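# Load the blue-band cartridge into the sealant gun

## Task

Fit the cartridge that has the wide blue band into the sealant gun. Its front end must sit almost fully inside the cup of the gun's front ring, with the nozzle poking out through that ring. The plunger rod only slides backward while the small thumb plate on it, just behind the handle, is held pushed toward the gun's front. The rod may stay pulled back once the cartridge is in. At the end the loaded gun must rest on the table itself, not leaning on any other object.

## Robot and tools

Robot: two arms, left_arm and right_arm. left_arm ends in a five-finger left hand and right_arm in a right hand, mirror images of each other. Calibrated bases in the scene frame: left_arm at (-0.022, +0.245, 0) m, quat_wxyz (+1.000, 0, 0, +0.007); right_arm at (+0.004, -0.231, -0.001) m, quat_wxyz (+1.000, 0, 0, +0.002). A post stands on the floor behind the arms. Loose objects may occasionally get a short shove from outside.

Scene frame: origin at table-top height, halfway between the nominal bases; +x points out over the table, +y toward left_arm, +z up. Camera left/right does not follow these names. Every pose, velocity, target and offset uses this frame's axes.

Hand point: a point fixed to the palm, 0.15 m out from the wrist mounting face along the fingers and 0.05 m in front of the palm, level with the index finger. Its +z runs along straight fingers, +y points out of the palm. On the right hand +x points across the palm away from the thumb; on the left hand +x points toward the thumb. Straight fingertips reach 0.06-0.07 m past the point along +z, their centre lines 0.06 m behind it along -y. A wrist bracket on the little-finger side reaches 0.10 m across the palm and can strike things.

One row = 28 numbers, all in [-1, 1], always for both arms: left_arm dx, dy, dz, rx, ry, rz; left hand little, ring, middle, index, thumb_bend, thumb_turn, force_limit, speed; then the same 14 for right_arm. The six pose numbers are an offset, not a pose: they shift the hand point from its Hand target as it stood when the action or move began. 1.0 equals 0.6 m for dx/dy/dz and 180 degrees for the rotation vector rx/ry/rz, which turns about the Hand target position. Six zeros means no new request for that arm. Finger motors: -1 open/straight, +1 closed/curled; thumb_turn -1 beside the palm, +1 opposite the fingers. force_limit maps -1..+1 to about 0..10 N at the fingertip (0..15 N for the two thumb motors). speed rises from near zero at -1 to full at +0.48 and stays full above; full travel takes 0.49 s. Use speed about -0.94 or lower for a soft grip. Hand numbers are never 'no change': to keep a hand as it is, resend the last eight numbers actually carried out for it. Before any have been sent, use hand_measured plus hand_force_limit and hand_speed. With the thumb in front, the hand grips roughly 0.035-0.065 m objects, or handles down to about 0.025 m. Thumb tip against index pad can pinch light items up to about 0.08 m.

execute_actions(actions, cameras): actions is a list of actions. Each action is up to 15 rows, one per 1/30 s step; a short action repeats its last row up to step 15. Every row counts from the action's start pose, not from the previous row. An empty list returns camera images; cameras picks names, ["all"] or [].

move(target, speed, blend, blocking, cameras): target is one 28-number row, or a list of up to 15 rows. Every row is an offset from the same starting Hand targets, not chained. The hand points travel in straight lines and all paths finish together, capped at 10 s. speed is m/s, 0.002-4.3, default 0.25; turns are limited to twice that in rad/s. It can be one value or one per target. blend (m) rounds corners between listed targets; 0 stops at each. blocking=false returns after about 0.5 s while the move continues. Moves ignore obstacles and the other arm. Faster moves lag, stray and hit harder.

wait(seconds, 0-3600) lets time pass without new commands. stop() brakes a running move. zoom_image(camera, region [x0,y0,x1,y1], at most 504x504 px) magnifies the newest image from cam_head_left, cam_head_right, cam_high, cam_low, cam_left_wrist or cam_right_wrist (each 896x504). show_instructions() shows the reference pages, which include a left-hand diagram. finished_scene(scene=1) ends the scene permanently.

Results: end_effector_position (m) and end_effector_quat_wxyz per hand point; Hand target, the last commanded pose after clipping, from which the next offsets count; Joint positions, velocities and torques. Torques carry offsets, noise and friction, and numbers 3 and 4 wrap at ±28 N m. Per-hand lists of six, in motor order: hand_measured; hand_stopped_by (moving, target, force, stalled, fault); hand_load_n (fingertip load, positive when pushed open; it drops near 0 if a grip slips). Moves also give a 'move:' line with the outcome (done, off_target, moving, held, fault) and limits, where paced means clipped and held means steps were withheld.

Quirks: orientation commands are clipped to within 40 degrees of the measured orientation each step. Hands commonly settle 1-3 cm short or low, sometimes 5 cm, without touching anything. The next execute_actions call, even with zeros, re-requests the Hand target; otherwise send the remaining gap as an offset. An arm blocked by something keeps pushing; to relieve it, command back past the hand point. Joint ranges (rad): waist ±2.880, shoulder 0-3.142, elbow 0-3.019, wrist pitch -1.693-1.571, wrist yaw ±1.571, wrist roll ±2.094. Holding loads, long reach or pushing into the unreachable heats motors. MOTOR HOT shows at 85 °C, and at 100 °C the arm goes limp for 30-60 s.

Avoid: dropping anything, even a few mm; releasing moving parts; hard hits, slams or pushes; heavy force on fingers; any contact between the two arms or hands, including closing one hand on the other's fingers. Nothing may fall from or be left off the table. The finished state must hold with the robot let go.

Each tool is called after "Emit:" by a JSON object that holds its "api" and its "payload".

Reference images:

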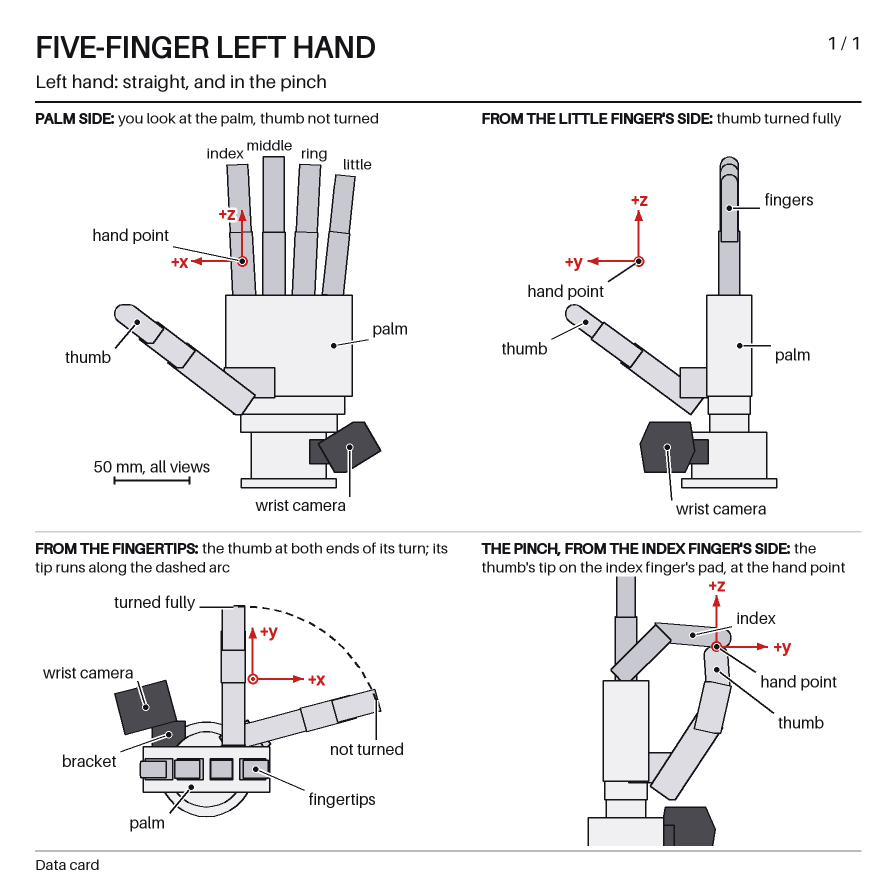

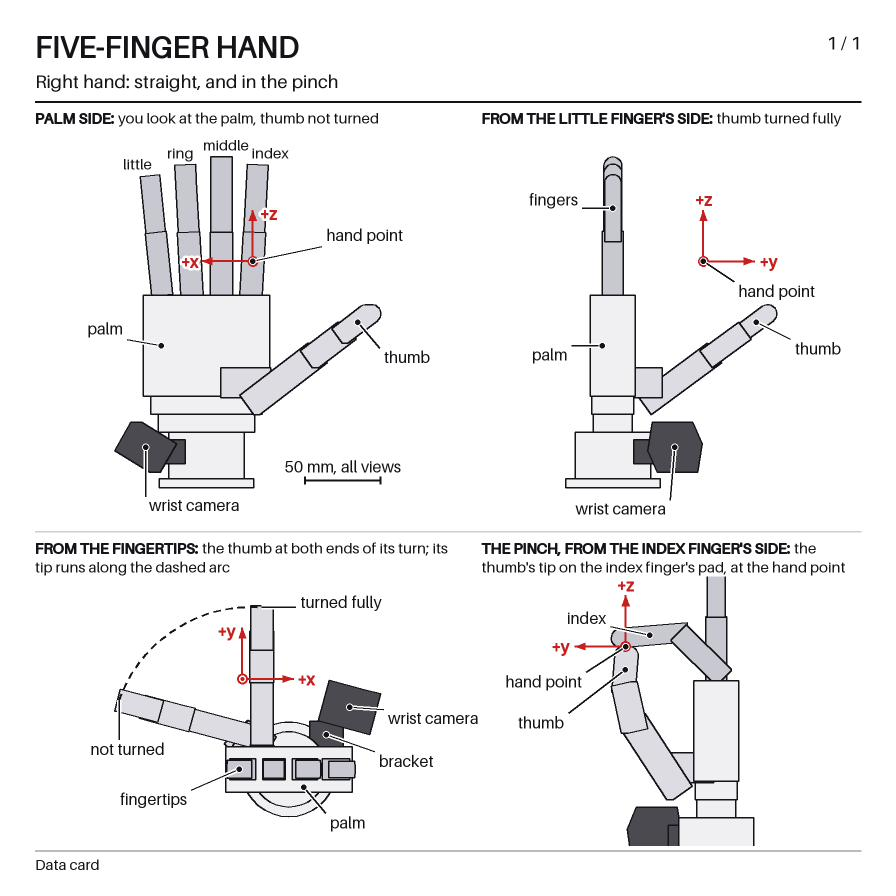

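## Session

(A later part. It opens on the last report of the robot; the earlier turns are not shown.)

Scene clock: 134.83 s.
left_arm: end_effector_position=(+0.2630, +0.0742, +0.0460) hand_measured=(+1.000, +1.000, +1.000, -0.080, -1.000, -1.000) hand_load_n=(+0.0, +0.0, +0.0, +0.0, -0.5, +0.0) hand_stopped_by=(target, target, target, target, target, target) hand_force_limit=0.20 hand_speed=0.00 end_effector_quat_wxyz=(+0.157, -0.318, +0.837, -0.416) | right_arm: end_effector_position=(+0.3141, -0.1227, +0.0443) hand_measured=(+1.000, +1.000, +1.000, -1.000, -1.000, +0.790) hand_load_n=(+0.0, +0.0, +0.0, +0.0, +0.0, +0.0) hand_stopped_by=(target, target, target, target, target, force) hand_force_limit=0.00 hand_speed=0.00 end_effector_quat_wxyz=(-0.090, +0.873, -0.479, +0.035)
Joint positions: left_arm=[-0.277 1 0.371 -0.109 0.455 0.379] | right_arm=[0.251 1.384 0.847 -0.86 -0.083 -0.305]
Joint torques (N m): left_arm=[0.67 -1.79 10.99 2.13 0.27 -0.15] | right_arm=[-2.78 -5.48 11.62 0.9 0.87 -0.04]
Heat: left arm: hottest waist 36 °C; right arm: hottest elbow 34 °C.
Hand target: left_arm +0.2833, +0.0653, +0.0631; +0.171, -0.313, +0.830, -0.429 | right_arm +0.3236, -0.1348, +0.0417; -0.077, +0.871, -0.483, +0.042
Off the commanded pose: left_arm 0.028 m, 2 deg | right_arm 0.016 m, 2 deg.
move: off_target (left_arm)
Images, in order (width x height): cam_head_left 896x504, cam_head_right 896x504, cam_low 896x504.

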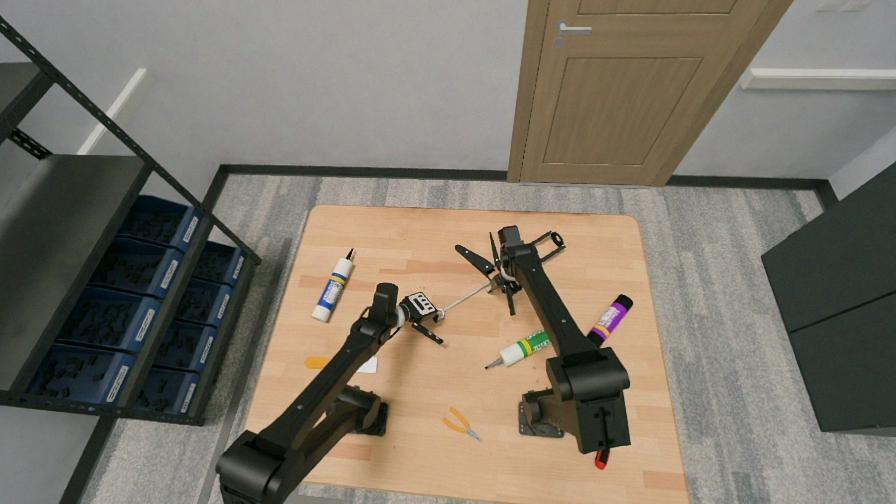

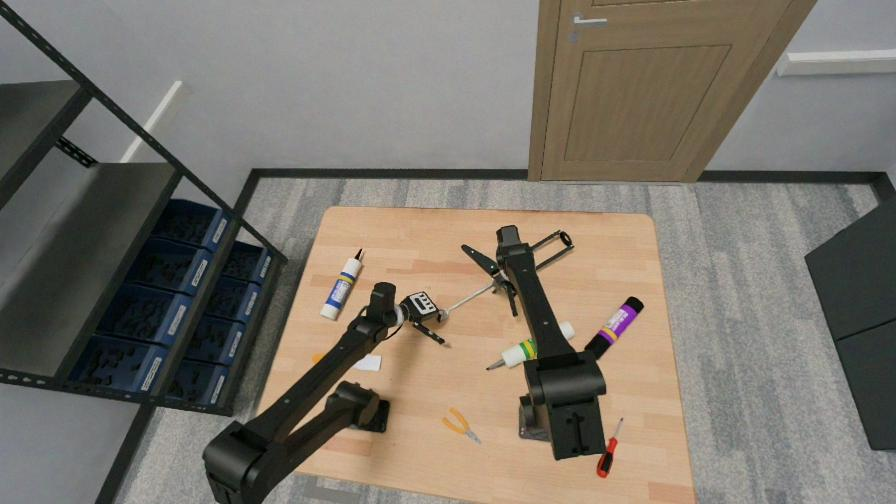

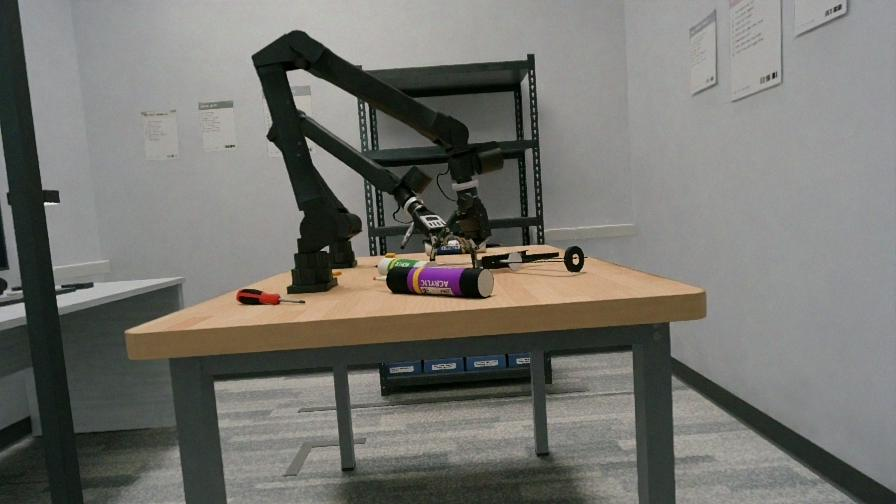

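Emit:
{"api": "move", "payload": {"target": [[0.02,-0.004,0.0,0,0,0,1,1,1,-0.08,-1,-1,0.2,0, 0,0,0,0,0,0,1,1,1,-1,-1,0.9,0,0]], "speed": 0.1, "cameras": ["cam_low","cam_head_right","cam_head_left"]}}

Emit:
{"api": "zoom_image", "payload": {"camera": "cam_head_left", "region": [420, 295, 460, 325]}}

Emit:
{"api": "zoom_image", "payload": {"camera": "cam_low", "region": [415, 240, 465, 275]}}

Scene clock: 135.90 s.
left_arm: end_effector_position=(+0.2737, +0.0713, +0.0461) hand_measured=(+1.000, +1.000, +1.000, -0.080, -1.000, -1.000) hand_load_n=(+0.0, +0.0, +0.0, +0.0, +0.0, +0.0) hand_stopped_by=(target, target, target, target, target, target) hand_force_limit=0.20 hand_speed=0.00 end_effector_quat_wxyz=(+0.156, -0.319, +0.838, -0.415) | right_arm: end_effector_position=(+0.3141, -0.1227, +0.0443) hand_measured=(+1.000, +1.000, +1.000, -1.000, -1.000, +0.790) hand_load_n=(+0.0, +0.0, +0.0, +0.0, +0.0, +0.0) hand_stopped_by=(target, target, target, target, target, force) hand_force_limit=0.00 hand_speed=0.00 end_effector_quat_wxyz=(-0.090, +0.873, -0.479, +0.035)
Joint positions: left_arm=[-0.277 1.044 0.396 -0.093 0.455 0.378] | right_arm=[0.251 1.384 0.847 -0.86 -0.083 -0.305]
Joint torques (N m): left_arm=[1.14 -2.73 10.85 2.11 0.32 -0.13] | right_arm=[-2.78 -5.48 11.63 0.9 0.87 -0.04]
Heat: left arm: hottest waist 36 °C; right arm: hottest elbow 34 °C.
Hand target: left_arm +0.2952, +0.0629, +0.0631; +0.171, -0.313, +0.830, -0.429 | right_arm +0.3236, -0.1348, +0.0417; -0.077, +0.871, -0.483, +0.042
Off the commanded pose: left_arm 0.029 m, 3 deg | right_arm 0.016 m, 2 deg.
move: off_target (left_arm)
Images, in order (width x height): cam_head_left 896x504, cam_head_right 896x504, cam_low 896x504.

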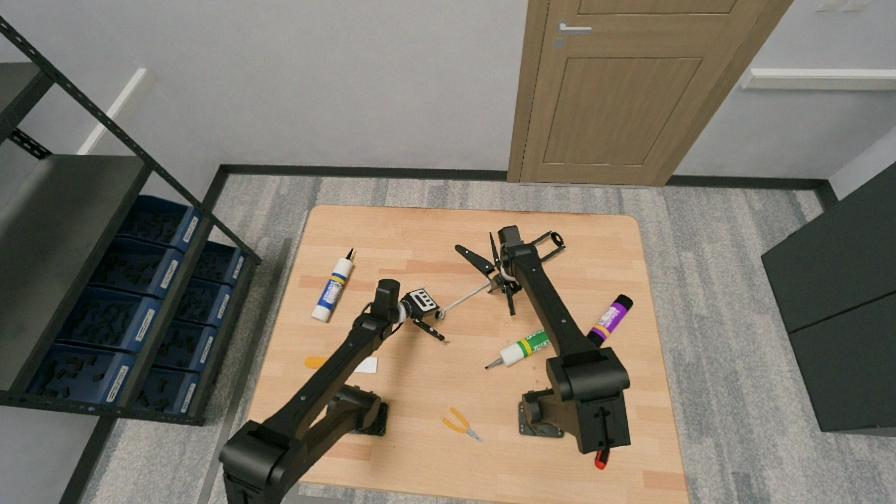

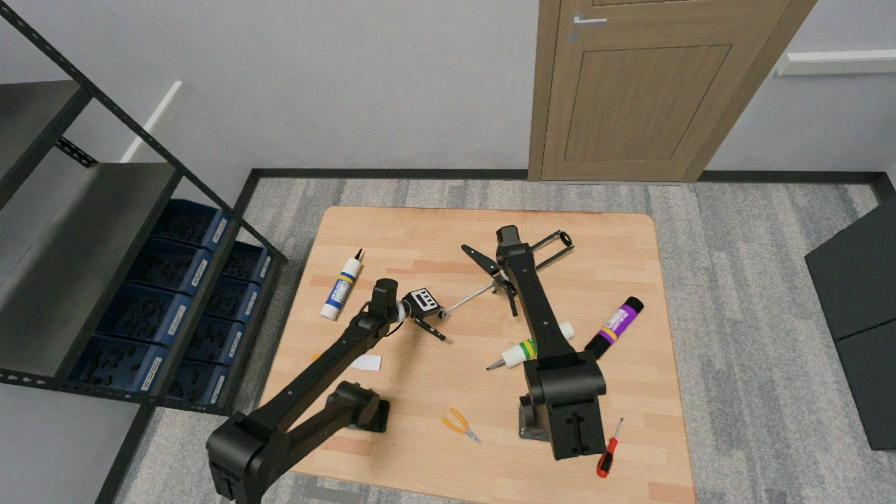

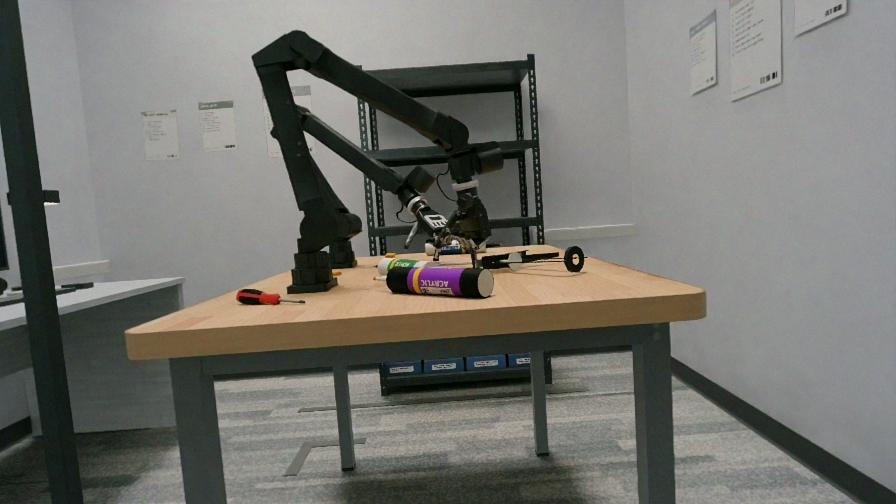

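Scaled by 12.600 from the camera's image (finer frame: 1280x720).

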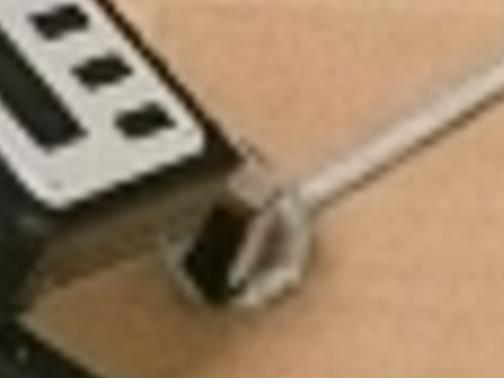

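Scaled by 10.080 from the camera's image (finer frame: 1280x720).

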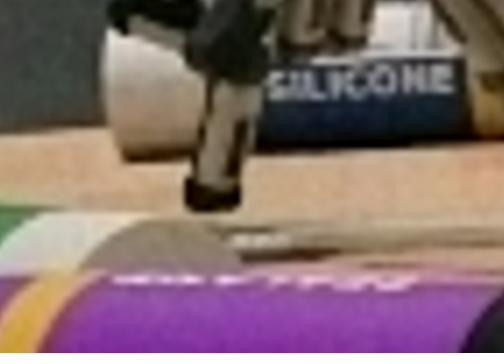

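Emit:
{"api": "move", "payload": {"target": [[0.0117,-0.018,0.005,0,0,0,1,1,1,-0.08,-1,-1,0.2,0, 0,0,0,0,0,0,1,1,1,-1,-1,0.9,0,0]], "speed": 0.1, "cameras": ["cam_low","cam_head_left"]}}

Emit:
{"api": "zoom_image", "payload": {"camera": "cam_head_left", "region": [420, 295, 460, 325]}}

Emit:
{"api": "zoom_image", "payload": {"camera": "cam_low", "region": [415, 240, 465, 275]}}

Scene clock: 136.97 s.
left_arm: end_effector_position=(+0.2816, +0.0621, +0.0494) hand_measured=(+1.000, +1.000, +1.000, -0.080, -1.000, -1.000) hand_load_n=(+0.0, +0.0, +0.0, +0.0, +0.0, +0.0) hand_stopped_by=(target, target, target, target, target, target) hand_force_limit=0.20 hand_speed=0.00 end_effector_quat_wxyz=(+0.157, -0.318, +0.838, -0.415) | right_arm: end_effector_position=(+0.3141, -0.1227, +0.0443) hand_measured=(+1.000, +1.000, +1.000, -1.000, -1.000, +0.790) hand_load_n=(+0.0, +0.0, +0.0, +0.5, +0.0, +0.0) hand_stopped_by=(target, target, target, target, target, force) hand_force_limit=0.00 hand_speed=0.00 end_effector_quat_wxyz=(-0.090, +0.873, -0.479, +0.035)
Joint positions: left_arm=[-0.304 1.071 0.421 -0.081 0.433 0.359] | right_arm=[0.251 1.384 0.847 -0.86 -0.083 -0.305]
Joint torques (N m): left_arm=[-0.44 -2.49 10.74 2.17 0.24 -0.17] | right_arm=[-2.78 -5.48 11.62 0.9 0.87 -0.04]
Heat: left arm: hottest waist 36 °C; right arm: hottest elbow 34 °C.
Hand target: left_arm +0.3021, +0.0520, +0.0661; +0.171, -0.313, +0.830, -0.429 | right_arm +0.3236, -0.1348, +0.0417; -0.077, +0.871, -0.483, +0.042
Off the commanded pose: left_arm 0.028 m, 3 deg | right_arm 0.016 m, 2 deg.
move: off_target (left_arm)
Images, in order (width x height): cam_head_left 896x504, cam_low 896x504.

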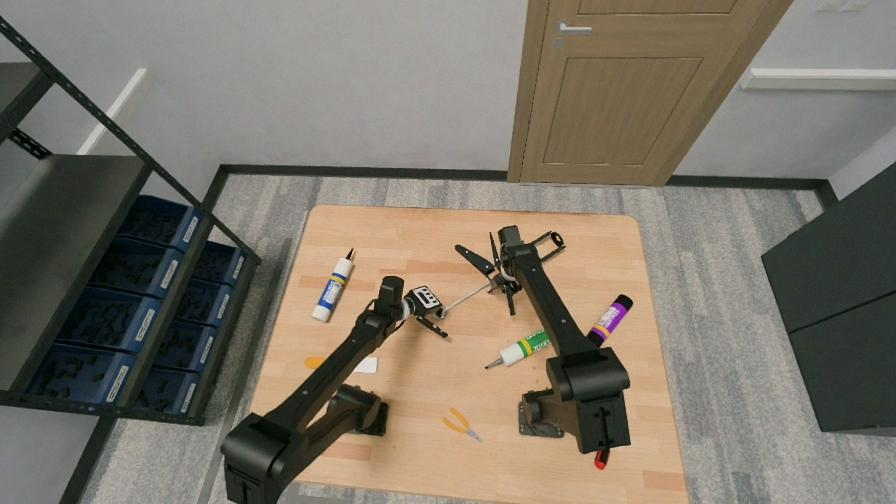

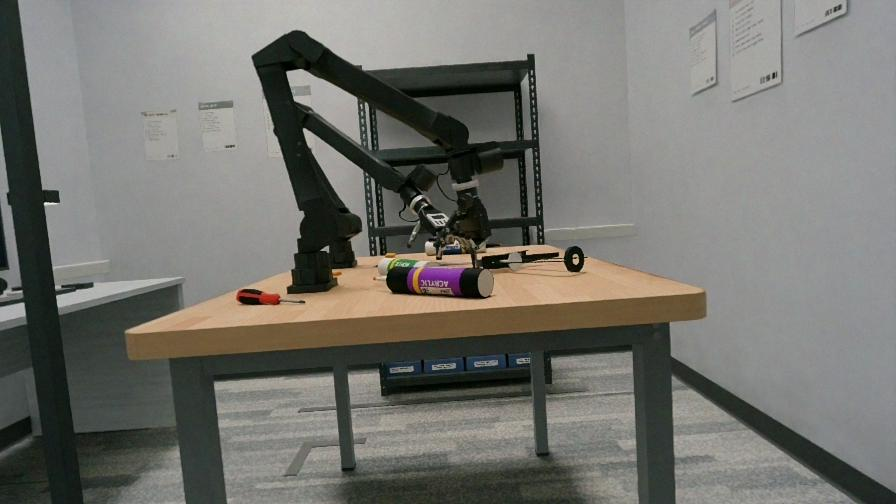

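Scaled by 12.600 from the camera's image (finer frame: 1280x720).

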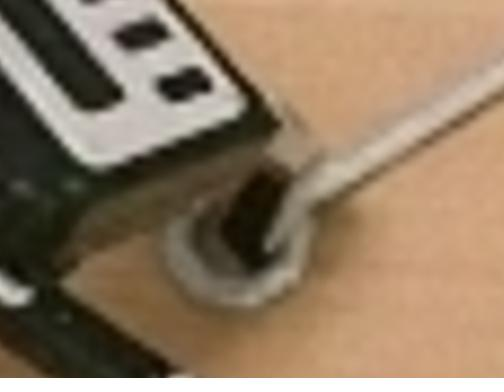

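Scaled by 10.080 from the camera's image (finer frame: 1280x720).

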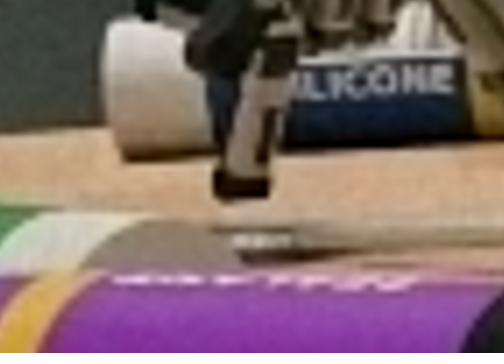

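Emit:
{"api": "move", "payload": {"target": [[0.0115,-0.0035,-0.01,0,0,0,1,1,1,-0.08,-1,-1,0.2,0, 0,0,0,0,0,0,1,1,1,-1,-1,0.9,0,0]], "speed": 0.1, "cameras": ["cam_low","cam_head_left"]}}

Emit:
{"api": "zoom_image", "payload": {"camera": "cam_head_left", "region": [420, 295, 460, 325]}}

Emit:
{"api": "zoom_image", "payload": {"camera": "cam_low", "region": [415, 240, 465, 275]}}

Scene clock: 138.03 s.
left_arm: end_effector_position=(+0.2875, +0.0603, +0.0434) hand_measured=(+1.000, +1.000, +1.000, -0.080, -1.000, -1.000) hand_load_n=(+0.0, +0.5, +0.5, +0.0, +0.0, +0.0) hand_stopped_by=(target, target, target, target, target, target) hand_force_limit=0.20 hand_speed=0.00 end_effector_quat_wxyz=(+0.157, -0.319, +0.838, -0.415) | right_arm: end_effector_position=(+0.3141, -0.1227, +0.0443) hand_measured=(+1.000, +1.000, +1.000, -1.000, -1.000, +0.790) hand_load_n=(+0.0, +0.0, +0.0, +0.0, +0.0, +0.0) hand_stopped_by=(target, target, target, target, target, force) hand_force_limit=0.00 hand_speed=0.00 end_effector_quat_wxyz=(-0.090, +0.873, -0.479, +0.035)
Joint positions: left_arm=[-0.304 1.111 0.426 -0.048 0.433 0.358] | right_arm=[0.251 1.384 0.847 -0.86 -0.083 -0.305]
Joint torques (N m): left_arm=[-0.15 -3.43 10.71 2.25 0.26 -0.13] | right_arm=[-2.78 -5.48 11.6 0.9 0.87 -0.04]
Heat: left arm: hottest waist 36 °C; right arm: hottest elbow 34 °C.
Hand target: left_arm +0.3090, +0.0499, +0.0599; +0.171, -0.313, +0.830, -0.429 | right_arm +0.3236, -0.1348, +0.0417; -0.077, +0.871, -0.483, +0.042
Off the commanded pose: left_arm 0.029 m, 3 deg | right_arm 0.016 m, 2 deg.
move: off_target (left_arm)
Images, in order (width x height): cam_head_left 896x504, cam_low 896x504.

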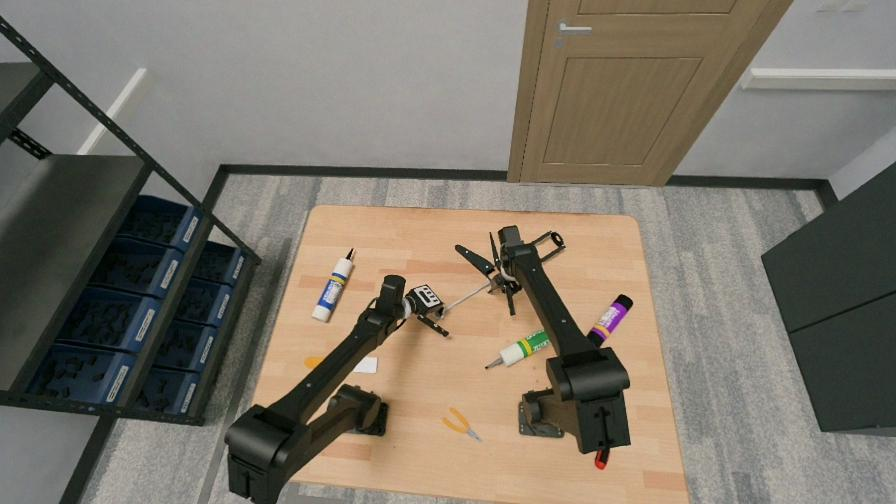

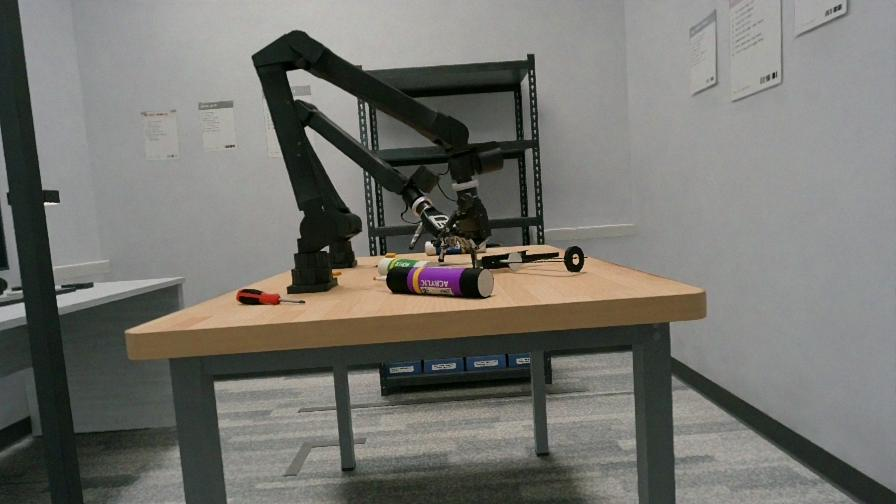

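Scaled by 12.600 from the camera's image (finer frame: 1280x720).

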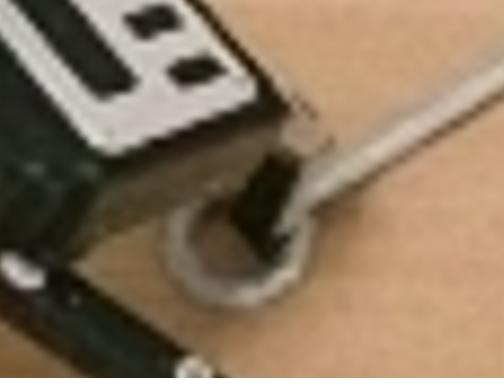

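Scaled by 10.080 from the camera's image (finer frame: 1280x720).

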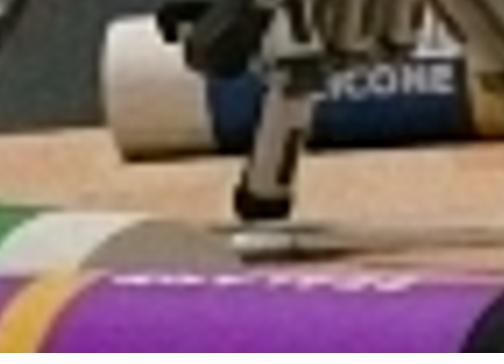

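Emit:
{"api": "move", "payload": {"target": [[0.0,0.007,-0.003,0,0,0,1,1,1,-0.08,-1,-1,0.2,0, 0,0,0,0,0,0,1,1,1,-1,-1,0.9,0,0],[0.0,0.007,-0.025,0,0,0,1,1,1,-0.08,-1,-1,0.2,0, 0,0,0,0,0,0,1,1,1,-1,-1,0.9,0,0]], "speed": 0.05, "cameras": ["cam_low","cam_head_left"]}}

Emit:
{"api": "zoom_image", "payload": {"camera": "cam_head_left", "region": [420, 295, 460, 325]}}

Emit:
{"api": "zoom_image", "payload": {"camera": "cam_low", "region": [415, 240, 465, 275]}}

Scene clock: 139.40 s.
left_arm: end_effector_position=(+0.2956, +0.0561, +0.0405) hand_measured=(+1.000, +1.000, +1.000, -0.080, -1.000, -1.000) hand_load_n=(+0.0, +0.0, +0.0, -2.5, +0.0, +0.0) hand_stopped_by=(target, target, target, target, target, target) hand_force_limit=0.20 hand_speed=0.00 end_effector_quat_wxyz=(+0.162, -0.312, +0.834, -0.424) | right_arm: end_effector_position=(+0.3141, -0.1227, +0.0443) hand_measured=(+1.000, +1.000, +1.000, -1.000, -1.000, +0.790) hand_load_n=(+0.0, +0.5, +0.0, +0.0, +0.0, +0.0) hand_stopped_by=(target, target, target, target, target, force) hand_force_limit=0.00 hand_speed=0.00 end_effector_quat_wxyz=(-0.090, +0.873, -0.479, +0.035)
Joint positions: left_arm=[-0.304 1.147 0.426 0.013 0.443 0.358] | right_arm=[0.251 1.384 0.847 -0.86 -0.083 -0.305]
Joint torques (N m): left_arm=[1.61 -3.14 8.76 2.41 0.2 -0.07] | right_arm=[-2.78 -5.48 11.62 0.9 0.87 -0.04]
Heat: left arm: hottest waist 36 °C; right arm: hottest elbow 34 °C.
Hand target: left_arm +0.3090, +0.0541, +0.0450; +0.171, -0.313, +0.830, -0.429 | right_arm +0.3236, -0.1348, +0.0417; -0.077, +0.871, -0.483, +0.042
Off the commanded pose: left_arm 0.014 m, 1 deg | right_arm 0.016 m, 2 deg.
move: off_target (left_arm)
Images, in order (width x height): cam_head_left 896x504, cam_low 896x504.

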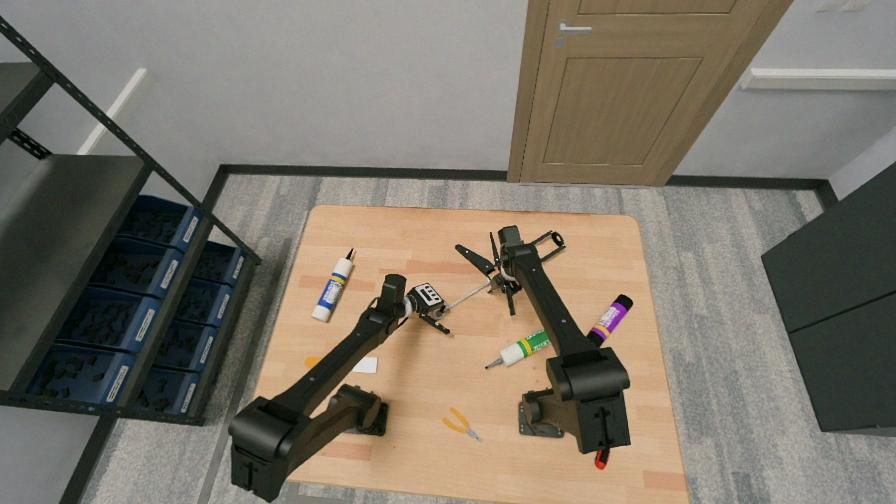

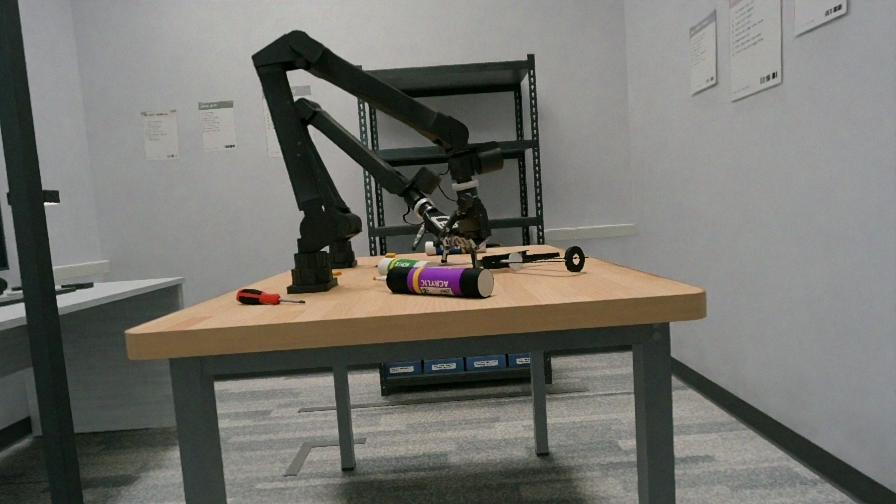

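Scaled by 12.600 from the camera's image (finer frame: 1280x720).

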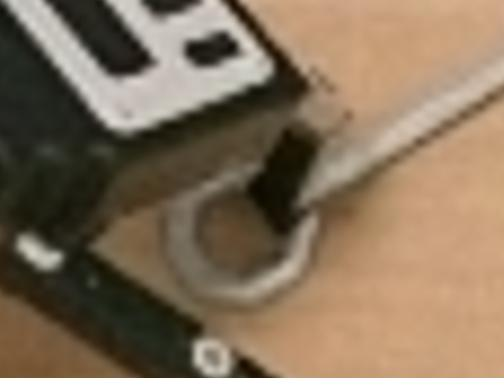

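Scaled by 10.080 from the camera's image (finer frame: 1280x720).

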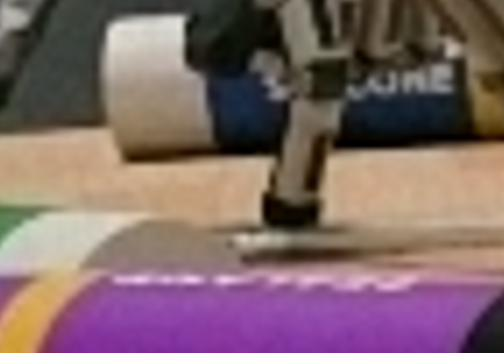

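Emit:
{"api": "move", "payload": {"target": [[0.0,0.0,0.028,0,0,0,1,1,1,-0.08,-1,-1,0.2,0, 0,0,0,0,0,0,1,1,1,-1,-1,0.9,0,0],[-0.01,0.011,0.02,0,0,0,1,1,1,-0.08,-1,-1,0.2,0, 0,0,0,0,0,0,1,1,1,-1,-1,0.9,0,0]], "speed": 0.06, "cameras": ["cam_low","cam_head_left"]}}

Emit:
{"api": "zoom_image", "payload": {"camera": "cam_head_left", "region": [420, 295, 460, 325]}}

Emit:
{"api": "zoom_image", "payload": {"camera": "cam_low", "region": [415, 240, 465, 275]}}

Scene clock: 140.93 s.
left_arm: end_effector_position=(+0.2947, +0.0599, +0.0471) hand_measured=(+1.000, +1.000, +1.000, -0.080, -1.000, -1.000) hand_load_n=(+0.0, +0.0, +0.0, +0.0, +0.0, +0.0) hand_stopped_by=(target, target, target, target, target, target) hand_force_limit=0.20 hand_speed=0.00 end_effector_quat_wxyz=(+0.162, -0.316, +0.832, -0.425) | right_arm: end_effector_position=(+0.3141, -0.1227, +0.0443) hand_measured=(+1.000, +1.000, +1.000, -1.000, -1.000, +0.790) hand_load_n=(+0.0, +0.0, +0.0, +0.0, +0.0, +0.0) hand_stopped_by=(target, target, target, target, target, force) hand_force_limit=0.00 hand_speed=0.00 end_effector_quat_wxyz=(-0.090, +0.873, -0.479, +0.035)
Joint positions: left_arm=[-0.291 1.119 0.429 -0.017 0.45 0.358] | right_arm=[0.251 1.384 0.847 -0.86 -0.083 -0.305]
Joint torques (N m): left_arm=[1.67 -5.6 9.13 0.95 0.42 0.08] | right_arm=[-2.78 -5.48 11.63 0.9 0.87 -0.04]
Heat: left arm: hottest waist 36 °C; right arm: hottest elbow 34 °C.
Hand target: left_arm +0.3030, +0.0608, +0.0570; +0.171, -0.313, +0.830, -0.429 | right_arm +0.3236, -0.1348, +0.0417; -0.077, +0.871, -0.483, +0.042
Off the commanded pose: left_arm 0.013 m, 1 deg | right_arm 0.016 m, 2 deg.
move: off_target (left_arm)
Images, in order (width x height): cam_head_left 896x504, cam_low 896x504.

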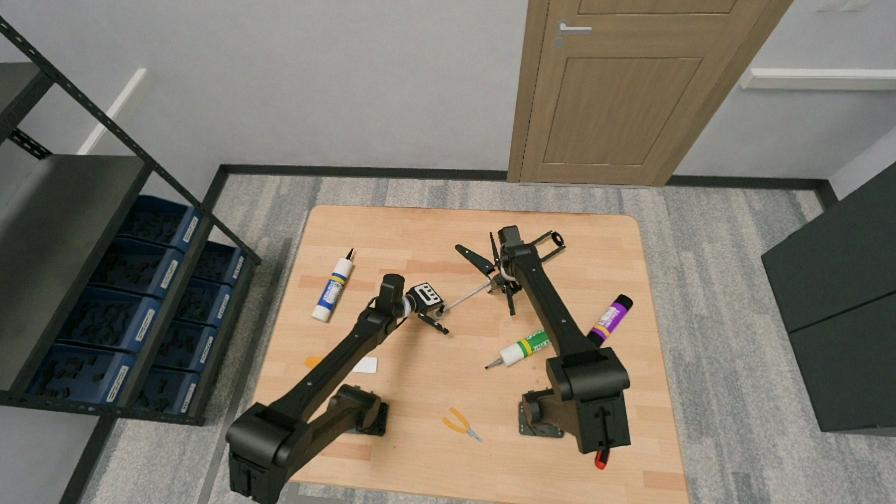

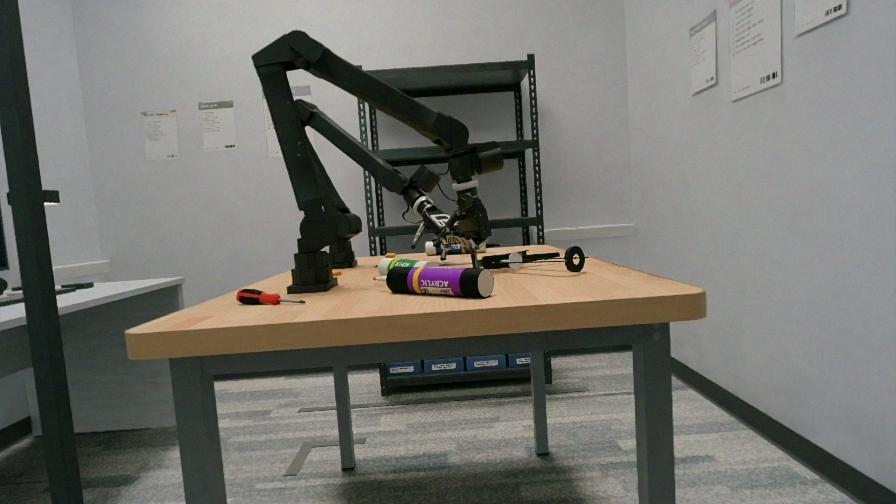

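Scaled by 12.600 from the camera's image (finer frame: 1280x720).

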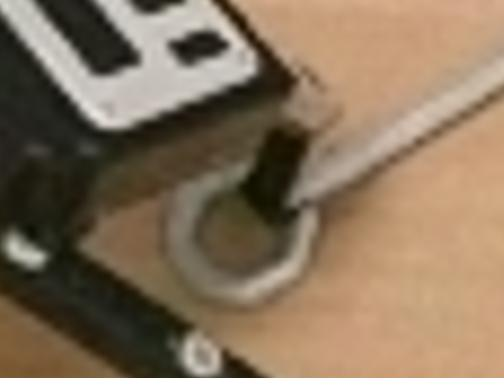

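Scaled by 10.080 from the camera's image (finer frame: 1280x720).

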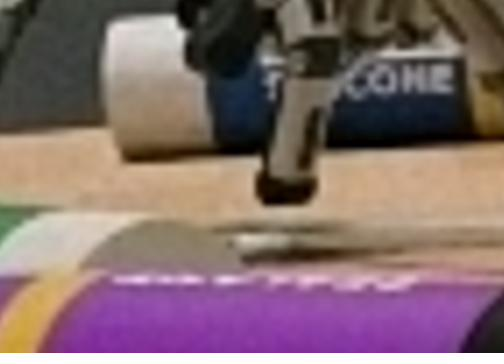

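Emit:
{"api": "move", "payload": {"target": [[-0.014,0.01,-0.0,0,0,0,1,1,1,-0.08,-1,-1,0.2,0, 0,0,0,0,0,0,1,1,1,-1,-1,0.9,0,0],[-0.016,0.01,-0.012,0,0,0,1,1,1,-0.08,-1,-1,0.2,0, 0,0,0,0,0,0,1,1,1,-1,-1,0.9,0,0]], "speed": 0.06, "cameras": ["cam_low","cam_head_left"]}}

Emit:
{"api": "zoom_image", "payload": {"camera": "cam_head_left", "region": [420, 295, 460, 325]}}

Emit:
{"api": "zoom_image", "payload": {"camera": "cam_low", "region": [415, 240, 465, 275]}}

Scene clock: 142.03 s.
left_arm: end_effector_position=(+0.2962, +0.0627, +0.0576) hand_measured=(+1.000, +1.000, +1.000, -0.080, -1.000, -1.000) hand_load_n=(+0.5, +0.0, +0.0, +0.0, +0.0, +0.0) hand_stopped_by=(target, target, target, target, target, target) hand_force_limit=0.20 hand_speed=0.00 end_effector_quat_wxyz=(+0.170, -0.314, +0.827, -0.433) | right_arm: end_effector_position=(+0.3141, -0.1227, +0.0443) hand_measured=(+1.000, +1.000, +1.000, -1.000, -1.000, +0.790) hand_load_n=(+0.0, +0.0, +0.0, +0.0, -0.5, +0.0) hand_stopped_by=(target, target, target, target, target, force) hand_force_limit=0.00 hand_speed=0.00 end_effector_quat_wxyz=(-0.090, +0.873, -0.479, +0.035)
Joint positions: left_arm=[-0.277 1.084 0.429 -0.029 0.461 0.361] | right_arm=[0.251 1.384 0.847 -0.86 -0.083 -0.305]
Joint torques (N m): left_arm=[2.37 -4.42 6.63 1.87 0.37 0.17] | right_arm=[-2.73 -5.48 11.62 0.9 0.87 -0.04]
Heat: left arm: hottest waist 36 °C; right arm: hottest elbow 34 °C.
Hand target: left_arm +0.2935, +0.0667, +0.0498; +0.171, -0.313, +0.830, -0.429 | right_arm +0.3236, -0.1348, +0.0417; -0.077, +0.871, -0.483, +0.042
Off the commanded pose: left_arm 0.009 m, 1 deg | right_arm 0.016 m, 2 deg.
move: done
Images, in order (width x height): cam_head_left 896x504, cam_low 896x504.

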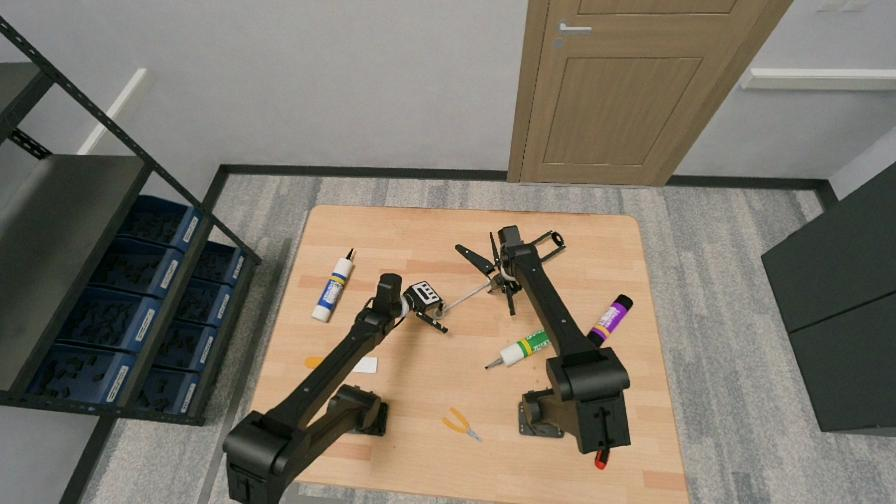

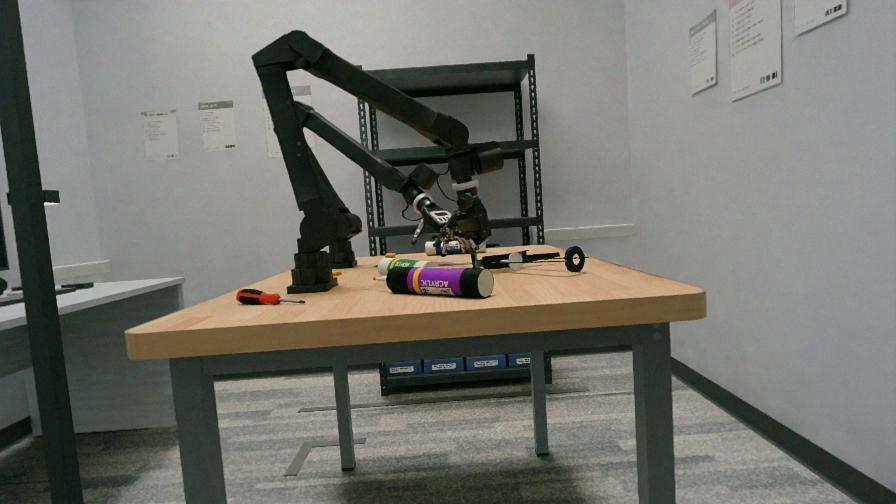

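Scaled by 12.600 from the camera's image (finer frame: 1280x720).

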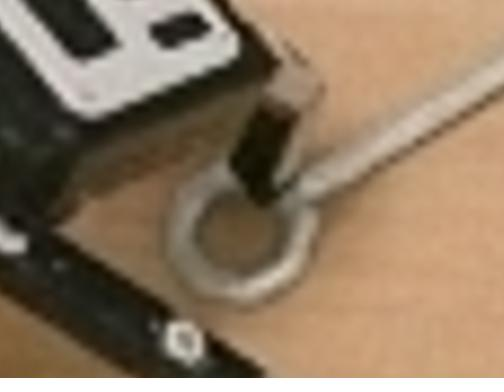

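Scaled by 10.080 from the camera's image (finer frame: 1280x720).

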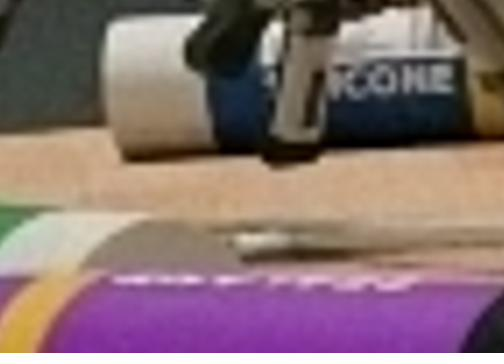

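Emit:
{"api": "move", "payload": {"target": [-0.01,0.0033,-0.018,0,0,0,1,1,1,-0.08,-1,-1,0.2,0,0,0,0,0,0,0,1,1,1,-1,-1,0.9,0,0], "speed": 0.05, "cameras": ["cam_head_left","cam_low"]}}

Emit:
{"api": "zoom_image", "payload": {"camera": "cam_head_left", "region": [420, 295, 460, 325]}}

Emit:
{"api": "zoom_image", "payload": {"camera": "cam_low", "region": [415, 240, 465, 275]}}

Scene clock: 143.50 s.
left_arm: end_effector_position=(+0.2873, +0.0653, +0.0455) hand_measured=(+1.000, +1.000, +1.000, -0.080, -1.000, -1.000) hand_load_n=(+0.0, +0.0, +0.0, +0.0, +0.0, +0.0) hand_stopped_by=(target, target, target, target, target, target) hand_force_limit=0.20 hand_speed=0.00 end_effector_quat_wxyz=(+0.168, -0.315, +0.829, -0.431) | right_arm: end_effector_position=(+0.3141, -0.1227, +0.0443) hand_measured=(+1.000, +1.000, +1.000, -1.000, -1.000, +0.790) hand_load_n=(+0.0, +0.0, +0.0, +0.0, +0.0, +0.0) hand_stopped_by=(target, target, target, target, target, force) hand_force_limit=0.00 hand_speed=0.00 end_effector_quat_wxyz=(-0.090, +0.873, -0.479, +0.035)
Joint positions: left_arm=[-0.277 1.088 0.395 0.001 0.461 0.362] | right_arm=[0.251 1.384 0.847 -0.86 -0.083 -0.305]
Joint torques (N m): left_arm=[2.37 -3.31 6.65 2.39 0.38 0.19] | right_arm=[-2.78 -5.48 11.62 0.9 0.87 -0.04]
Heat: left arm: hottest waist 36 °C; right arm: hottest elbow 34 °C.
Hand target: left_arm +0.2876, +0.0687, +0.0390; +0.171, -0.313, +0.830, -0.429 | right_arm +0.3236, -0.1348, +0.0417; -0.077, +0.871, -0.483, +0.042
Off the commanded pose: left_arm 0.007 m, 0 deg | right_arm 0.016 m, 2 deg.
move: done

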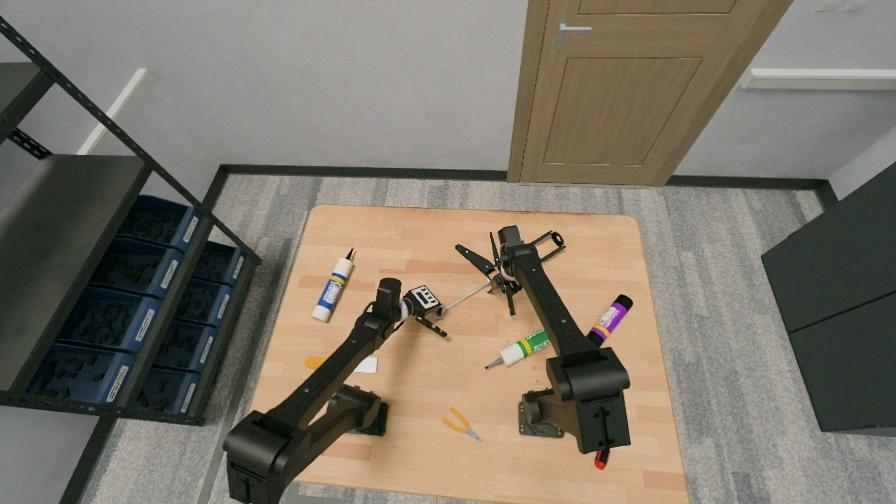

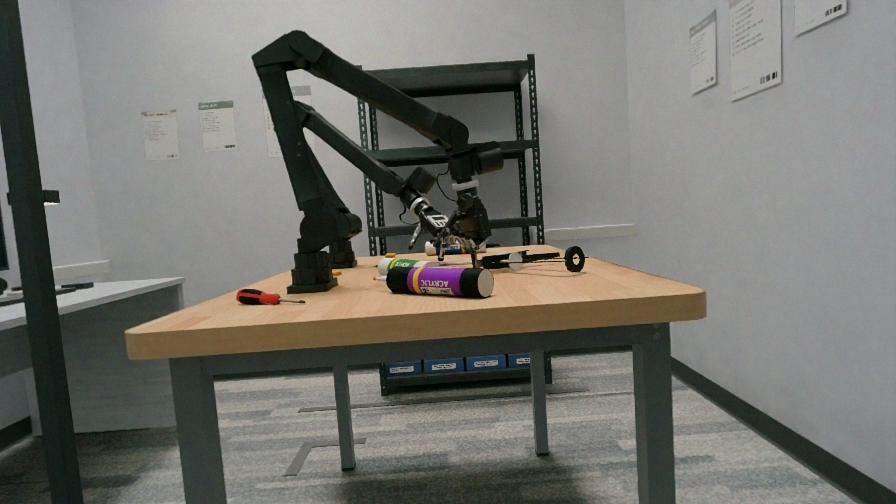

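Scaled by 12.600 from the camera's image (finer frame: 1280x720).

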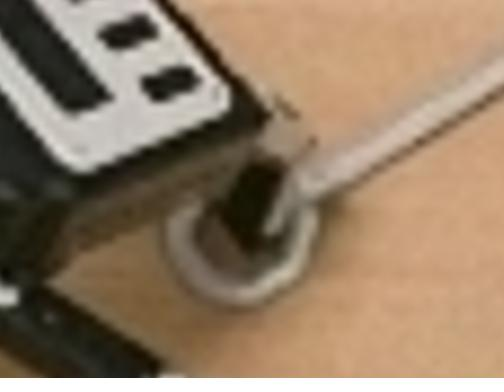

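Scaled by 10.080 from the camera's image (finer frame: 1280x720).

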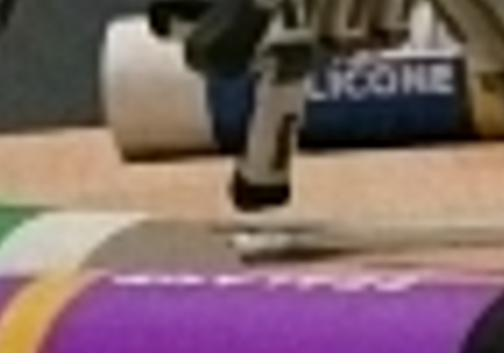

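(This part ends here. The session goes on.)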